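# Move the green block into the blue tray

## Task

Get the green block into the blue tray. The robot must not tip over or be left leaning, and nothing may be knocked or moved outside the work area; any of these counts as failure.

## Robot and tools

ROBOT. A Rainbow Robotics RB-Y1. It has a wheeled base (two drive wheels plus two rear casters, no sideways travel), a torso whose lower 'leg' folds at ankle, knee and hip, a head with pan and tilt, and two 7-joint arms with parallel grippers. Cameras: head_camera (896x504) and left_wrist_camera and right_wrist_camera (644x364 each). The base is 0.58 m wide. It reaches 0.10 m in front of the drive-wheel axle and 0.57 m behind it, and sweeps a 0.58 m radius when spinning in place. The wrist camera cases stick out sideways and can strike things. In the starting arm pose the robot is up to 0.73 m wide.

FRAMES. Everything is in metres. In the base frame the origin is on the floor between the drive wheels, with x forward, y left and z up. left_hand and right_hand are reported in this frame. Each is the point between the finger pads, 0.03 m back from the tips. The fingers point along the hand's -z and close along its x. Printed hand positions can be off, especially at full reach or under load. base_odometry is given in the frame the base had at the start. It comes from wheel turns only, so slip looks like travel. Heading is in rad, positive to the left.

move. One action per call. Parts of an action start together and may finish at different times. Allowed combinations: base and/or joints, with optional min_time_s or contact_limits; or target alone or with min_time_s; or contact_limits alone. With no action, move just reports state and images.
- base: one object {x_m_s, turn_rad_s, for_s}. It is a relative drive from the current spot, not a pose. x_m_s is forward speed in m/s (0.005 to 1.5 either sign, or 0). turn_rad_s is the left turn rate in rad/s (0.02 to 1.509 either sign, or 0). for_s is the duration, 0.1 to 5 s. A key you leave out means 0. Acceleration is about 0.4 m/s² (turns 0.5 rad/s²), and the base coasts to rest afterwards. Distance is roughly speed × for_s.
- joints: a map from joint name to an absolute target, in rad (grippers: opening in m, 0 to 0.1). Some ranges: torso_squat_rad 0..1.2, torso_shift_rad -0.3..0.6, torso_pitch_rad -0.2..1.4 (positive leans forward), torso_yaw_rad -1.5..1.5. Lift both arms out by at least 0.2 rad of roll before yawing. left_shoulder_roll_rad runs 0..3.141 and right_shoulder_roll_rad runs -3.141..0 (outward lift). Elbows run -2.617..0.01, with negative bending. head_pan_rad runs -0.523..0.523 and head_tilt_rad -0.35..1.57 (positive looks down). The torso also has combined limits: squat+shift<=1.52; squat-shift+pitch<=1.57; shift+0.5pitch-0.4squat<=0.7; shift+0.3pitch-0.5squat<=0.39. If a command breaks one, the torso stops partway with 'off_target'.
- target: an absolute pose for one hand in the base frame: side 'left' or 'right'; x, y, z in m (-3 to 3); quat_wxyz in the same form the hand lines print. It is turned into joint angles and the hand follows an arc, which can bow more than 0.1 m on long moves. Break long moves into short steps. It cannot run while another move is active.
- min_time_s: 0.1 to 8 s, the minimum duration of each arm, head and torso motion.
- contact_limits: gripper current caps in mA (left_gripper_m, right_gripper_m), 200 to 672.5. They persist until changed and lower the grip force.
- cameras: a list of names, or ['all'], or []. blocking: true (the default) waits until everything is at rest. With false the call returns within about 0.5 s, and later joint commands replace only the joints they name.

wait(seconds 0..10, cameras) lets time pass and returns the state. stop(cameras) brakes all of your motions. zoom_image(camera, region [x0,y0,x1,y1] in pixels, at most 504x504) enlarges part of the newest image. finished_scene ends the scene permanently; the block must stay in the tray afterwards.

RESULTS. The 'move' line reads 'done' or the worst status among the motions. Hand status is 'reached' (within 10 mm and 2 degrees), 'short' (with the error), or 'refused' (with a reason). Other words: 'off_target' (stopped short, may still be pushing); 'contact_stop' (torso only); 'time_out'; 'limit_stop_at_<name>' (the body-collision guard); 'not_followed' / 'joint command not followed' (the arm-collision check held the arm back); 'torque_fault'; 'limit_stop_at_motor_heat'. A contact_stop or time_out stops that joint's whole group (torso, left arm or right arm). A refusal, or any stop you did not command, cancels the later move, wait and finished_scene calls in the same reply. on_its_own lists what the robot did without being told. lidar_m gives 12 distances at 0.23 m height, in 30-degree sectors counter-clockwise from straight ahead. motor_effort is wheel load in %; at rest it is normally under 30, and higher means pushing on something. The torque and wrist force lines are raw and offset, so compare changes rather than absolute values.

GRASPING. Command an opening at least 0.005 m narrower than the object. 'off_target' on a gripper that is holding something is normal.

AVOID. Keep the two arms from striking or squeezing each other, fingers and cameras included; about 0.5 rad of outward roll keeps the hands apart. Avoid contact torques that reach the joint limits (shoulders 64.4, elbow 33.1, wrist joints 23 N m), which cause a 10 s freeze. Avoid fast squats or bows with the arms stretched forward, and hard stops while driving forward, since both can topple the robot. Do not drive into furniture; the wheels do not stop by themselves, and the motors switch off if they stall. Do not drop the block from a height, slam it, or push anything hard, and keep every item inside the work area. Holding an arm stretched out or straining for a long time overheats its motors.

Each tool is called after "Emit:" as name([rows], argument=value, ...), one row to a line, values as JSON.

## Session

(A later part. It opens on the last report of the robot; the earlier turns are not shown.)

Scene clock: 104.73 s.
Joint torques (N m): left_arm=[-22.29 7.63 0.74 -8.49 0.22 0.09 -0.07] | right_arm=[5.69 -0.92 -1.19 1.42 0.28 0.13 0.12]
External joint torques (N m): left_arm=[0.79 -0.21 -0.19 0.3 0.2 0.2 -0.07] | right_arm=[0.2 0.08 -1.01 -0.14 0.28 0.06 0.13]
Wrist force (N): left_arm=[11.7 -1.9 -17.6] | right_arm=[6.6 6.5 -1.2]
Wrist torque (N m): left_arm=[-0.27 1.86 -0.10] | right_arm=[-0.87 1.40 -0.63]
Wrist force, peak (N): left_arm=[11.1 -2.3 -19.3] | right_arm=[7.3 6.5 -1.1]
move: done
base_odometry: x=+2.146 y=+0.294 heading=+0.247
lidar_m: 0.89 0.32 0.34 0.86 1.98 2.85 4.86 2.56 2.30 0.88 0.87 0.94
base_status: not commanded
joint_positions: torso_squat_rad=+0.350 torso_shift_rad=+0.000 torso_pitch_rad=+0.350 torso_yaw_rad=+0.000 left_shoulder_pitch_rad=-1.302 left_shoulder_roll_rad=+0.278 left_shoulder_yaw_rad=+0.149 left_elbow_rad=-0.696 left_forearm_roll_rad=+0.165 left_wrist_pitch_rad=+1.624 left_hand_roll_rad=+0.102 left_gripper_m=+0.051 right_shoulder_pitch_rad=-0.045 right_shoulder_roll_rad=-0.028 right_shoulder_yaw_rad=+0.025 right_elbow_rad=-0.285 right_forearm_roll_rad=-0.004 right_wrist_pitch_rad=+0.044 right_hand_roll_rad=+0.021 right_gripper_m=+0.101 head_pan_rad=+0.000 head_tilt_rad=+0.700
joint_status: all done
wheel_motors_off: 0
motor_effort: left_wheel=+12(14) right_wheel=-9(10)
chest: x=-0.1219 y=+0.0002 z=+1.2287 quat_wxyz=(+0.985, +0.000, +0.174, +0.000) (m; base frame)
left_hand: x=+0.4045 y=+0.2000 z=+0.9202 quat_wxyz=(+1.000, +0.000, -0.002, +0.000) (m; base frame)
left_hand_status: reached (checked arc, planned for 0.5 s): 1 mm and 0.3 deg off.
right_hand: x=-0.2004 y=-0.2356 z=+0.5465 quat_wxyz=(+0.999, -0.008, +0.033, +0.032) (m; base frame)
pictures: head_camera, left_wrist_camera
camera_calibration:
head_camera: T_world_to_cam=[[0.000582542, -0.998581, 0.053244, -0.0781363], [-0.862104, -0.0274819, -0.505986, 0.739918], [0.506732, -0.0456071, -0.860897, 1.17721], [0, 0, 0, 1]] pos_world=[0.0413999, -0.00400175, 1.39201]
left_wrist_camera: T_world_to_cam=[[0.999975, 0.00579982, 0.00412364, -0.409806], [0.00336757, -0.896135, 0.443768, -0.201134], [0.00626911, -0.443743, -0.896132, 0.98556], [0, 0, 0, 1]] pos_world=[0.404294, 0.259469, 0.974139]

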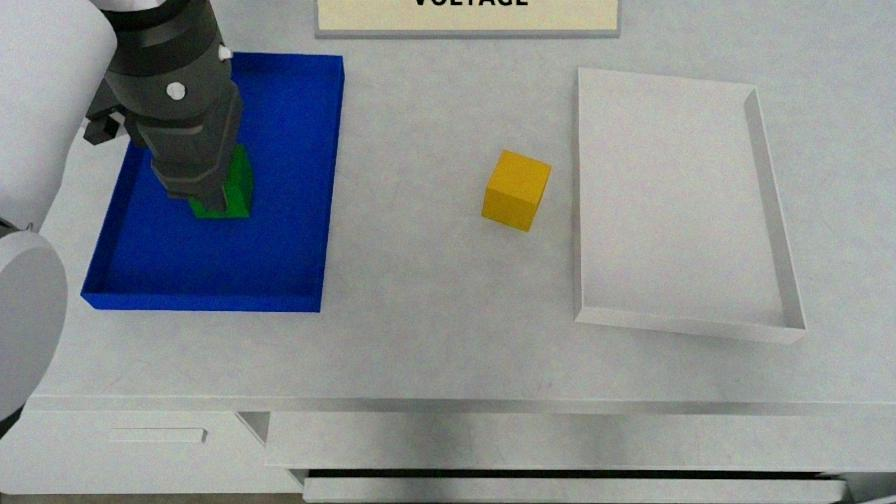

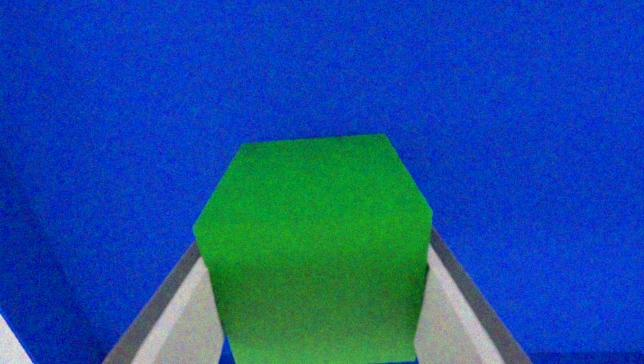

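Emit:
move(target={"side":"left","x":0.405,"y":0.2,"z":0.916,"quat_wxyz":[1,0,0,0.0]})

Emit:
move(joints={"left_gripper_m":0.09})

Emit:
move(target={"side":"left","x":0.405,"y":0.2,"z":1.03,"quat_wxyz":[1,0,0,0.0]}, cameras=["head_camera","left_wrist_camera"])

Scene clock: 115.60 s.
Joint torques (N m): left_arm=[-22.84 7.53 0.45 -8.02 0.13 -0.01 -0.1] | right_arm=[5.74 -1.38 -0.6 1.42 0.29 -0.02 0.11]
External joint torques (N m): left_arm=[0.31 -0.35 -0.43 0.74 0.12 0.09 -0.1] | right_arm=[0.25 -0.38 -0.42 -0.14 0.3 -0.09 0.11]
Wrist force (N): left_arm=[11.8 -1.8 -17.5] | right_arm=[6.7 6.4 -1.1]
Wrist torque (N m): left_arm=[-0.27 1.87 -0.10] | right_arm=[-0.85 1.41 -0.63]
Wrist force, peak (N): left_arm=[11.5 -2.2 -18.3] | right_arm=[6.9 6.6 -1.2]
move: done
base_odometry: x=+2.146 y=+0.294 heading=+0.247
lidar_m: 0.89 0.34 0.35 0.86 1.99 2.84 4.86 2.57 2.31 0.90 0.90 0.95
base_status: not commanded
joint_positions: torso_squat_rad=+0.350 torso_shift_rad=+0.000 torso_pitch_rad=+0.350 torso_yaw_rad=+0.000 left_shoulder_pitch_rad=-1.313 left_shoulder_roll_rad=+0.278 left_shoulder_yaw_rad=+0.149 left_elbow_rad=-0.658 left_forearm_roll_rad=+0.165 left_wrist_pitch_rad=+1.601 left_hand_roll_rad=+0.098 left_gripper_m=+0.051 right_shoulder_pitch_rad=-0.045 right_shoulder_roll_rad=-0.028 right_shoulder_yaw_rad=+0.025 right_elbow_rad=-0.285 right_forearm_roll_rad=-0.004 right_wrist_pitch_rad=+0.044 right_hand_roll_rad=+0.021 right_gripper_m=+0.101 head_pan_rad=+0.000 head_tilt_rad=+0.700
joint_status: all done
wheel_motors_off: 0
motor_effort: left_wheel=+12(13) right_wheel=-9(9)
chest: x=-0.1219 y=+0.0002 z=+1.2287 quat_wxyz=(+0.985, +0.000, +0.174, +0.000) (m; base frame)
left_hand: x=+0.4048 y=+0.2000 z=+0.9161 quat_wxyz=(+1.000, +0.000, -0.001, +0.000) (m; base frame)
left_hand_status: reached (checked arc, planned for 0.2 s): 0 mm and 0.1 deg off.
right_hand: x=-0.2004 y=-0.2356 z=+0.5465 quat_wxyz=(+0.999, -0.008, +0.033, +0.032) (m; base frame)
pictures: none

Scene clock: 116.53 s.
Joint torques (N m): left_arm=[-22.5 7.71 0.81 -8.24 0.19 -0.12 -0.13] | right_arm=[5.79 -1.06 -0.92 1.52 0.19 0.1 0.12]
External joint torques (N m): left_arm=[0.65 -0.16 -0.07 0.53 0.17 -0.02 -0.13] | right_arm=[0.3 -0.05 -0.73 -0.04 0.2 0.02 0.13]
Wrist force (N): left_arm=[12.0 -2.1 -16.9] | right_arm=[6.7 6.5 -1.2]
Wrist torque (N m): left_arm=[-0.25 1.91 -0.10] | right_arm=[-0.87 1.41 -0.62]
Wrist force, peak (N): left_arm=[12.0 -2.0 -17.7] | right_arm=[6.8 6.6 -1.3]
move: done
base_odometry: x=+2.146 y=+0.294 heading=+0.247
lidar_m: 0.87 0.33 0.35 0.87 1.97 2.84 4.86 2.56 2.32 0.90 0.88 0.94
base_status: not commanded
joint_positions: torso_squat_rad=+0.350 torso_shift_rad=+0.000 torso_pitch_rad=+0.350 torso_yaw_rad=+0.000 left_shoulder_pitch_rad=-1.313 left_shoulder_roll_rad=+0.278 left_shoulder_yaw_rad=+0.149 left_elbow_rad=-0.658 left_forearm_roll_rad=+0.165 left_wrist_pitch_rad=+1.601 left_hand_roll_rad=+0.098 left_gripper_m=+0.090 right_shoulder_pitch_rad=-0.045 right_shoulder_roll_rad=-0.028 right_shoulder_yaw_rad=+0.025 right_elbow_rad=-0.285 right_forearm_roll_rad=-0.004 right_wrist_pitch_rad=+0.044 right_hand_roll_rad=+0.021 right_gripper_m=+0.101 head_pan_rad=+0.000 head_tilt_rad=+0.700
joint_status: all done
wheel_motors_off: 0
motor_effort: left_wheel=+12(13) right_wheel=-9(9)
chest: x=-0.1219 y=+0.0002 z=+1.2287 quat_wxyz=(+0.985, +0.000, +0.174, +0.000) (m; base frame)
left_hand: x=+0.4048 y=+0.2000 z=+0.9161 quat_wxyz=(+1.000, +0.000, -0.001, +0.000) (m; base frame)
right_hand: x=-0.2004 y=-0.2356 z=+0.5465 quat_wxyz=(+0.999, -0.008, +0.033, +0.032) (m; base frame)
pictures: none

Scene clock: 117.63 s.
Joint torques (N m): left_arm=[-21.34 7.92 3.87 -6.73 -0.07 -0.31 -0.35] | right_arm=[5.84 -1.16 -1.01 1.66 0.31 -0.01 0]
External joint torques (N m): left_arm=[2.16 -0.86 0.27 0.95 -0.09 -0.22 -0.35] | right_arm=[0.35 -0.15 -0.82 0.1 0.31 -0.09 0]
Wrist force (N): left_arm=[11.9 -1.8 -16.8] | right_arm=[6.8 6.6 -1.3]
Wrist torque (N m): left_arm=[-0.29 1.91 -0.19] | right_arm=[-0.87 1.41 -0.64]
Wrist force, peak (N): left_arm=[11.5 -2.2 -18.5] | right_arm=[7.1 6.8 -1.2]
move: done
base_odometry: x=+2.146 y=+0.294 heading=+0.247
lidar_m: 0.89 0.34 0.35 0.88 1.99 2.84 4.85 2.57 2.32 0.90 0.89 0.93
base_status: not commanded
joint_positions: torso_squat_rad=+0.350 torso_shift_rad=+0.000 torso_pitch_rad=+0.350 torso_yaw_rad=+0.000 left_shoulder_pitch_rad=-1.381 left_shoulder_roll_rad=+0.460 left_shoulder_yaw_rad=-0.112 left_elbow_rad=-0.945 left_forearm_roll_rad=+0.513 left_wrist_pitch_rad=+1.919 left_hand_roll_rad=+0.275 left_gripper_m=+0.090 right_shoulder_pitch_rad=-0.045 right_shoulder_roll_rad=-0.028 right_shoulder_yaw_rad=+0.025 right_elbow_rad=-0.285 right_forearm_roll_rad=-0.004 right_wrist_pitch_rad=+0.044 right_hand_roll_rad=+0.021 right_gripper_m=+0.101 head_pan_rad=+0.000 head_tilt_rad=+0.700
joint_status: all done
wheel_motors_off: 0
motor_effort: left_wheel=+13(13) right_wheel=-9(10)
chest: x=-0.1219 y=+0.0002 z=+1.2287 quat_wxyz=(+0.985, +0.000, +0.174, +0.000) (m; base frame)
left_hand: x=+0.4050 y=+0.1999 z=+1.0302 quat_wxyz=(+1.000, +0.000, +0.000, +0.000) (m; base frame)
left_hand_status: reached (checked arc, planned for 0.6 s): 0 mm and 0.0 deg off.
right_hand: x=-0.2004 y=-0.2356 z=+0.5465 quat_wxyz=(+0.999, -0.008, +0.033, +0.032) (m; base frame)
pictures: head_camera, left_wrist_camera
camera_calibration:
head_camera: T_world_to_cam=[[0.000578443, -0.998581, 0.0532416, -0.0781381], [-0.862104, -0.0274772, -0.505987, 0.739969], [0.506732, -0.0456071, -0.860897, 1.1773], [0, 0, 0, 1]] pos_world=[0.0413999, -0.00400174, 1.39211]
left_wrist_camera: T_world_to_cam=[[0.999986, 0.00524906, -0.00106608, -0.4053], [0.00517713, -0.896172, 0.443677, -0.250665], [0.00137349, -0.443676, -0.896186, 1.08611], [0, 0, 0, 1]] pos_world=[0.405101, 0.259369, 1.08414]

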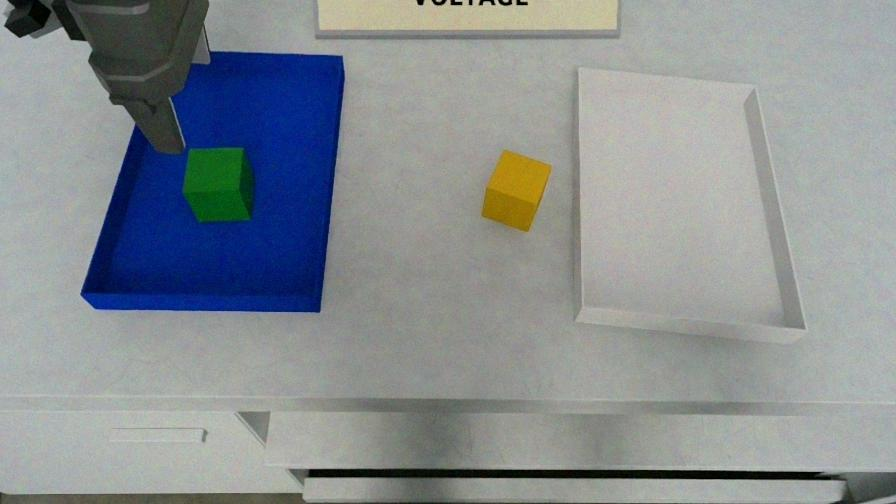

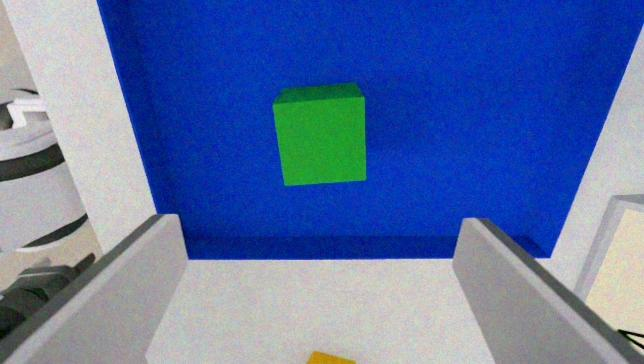

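Emit:
finished_scene()

The scene is finished: the task was done.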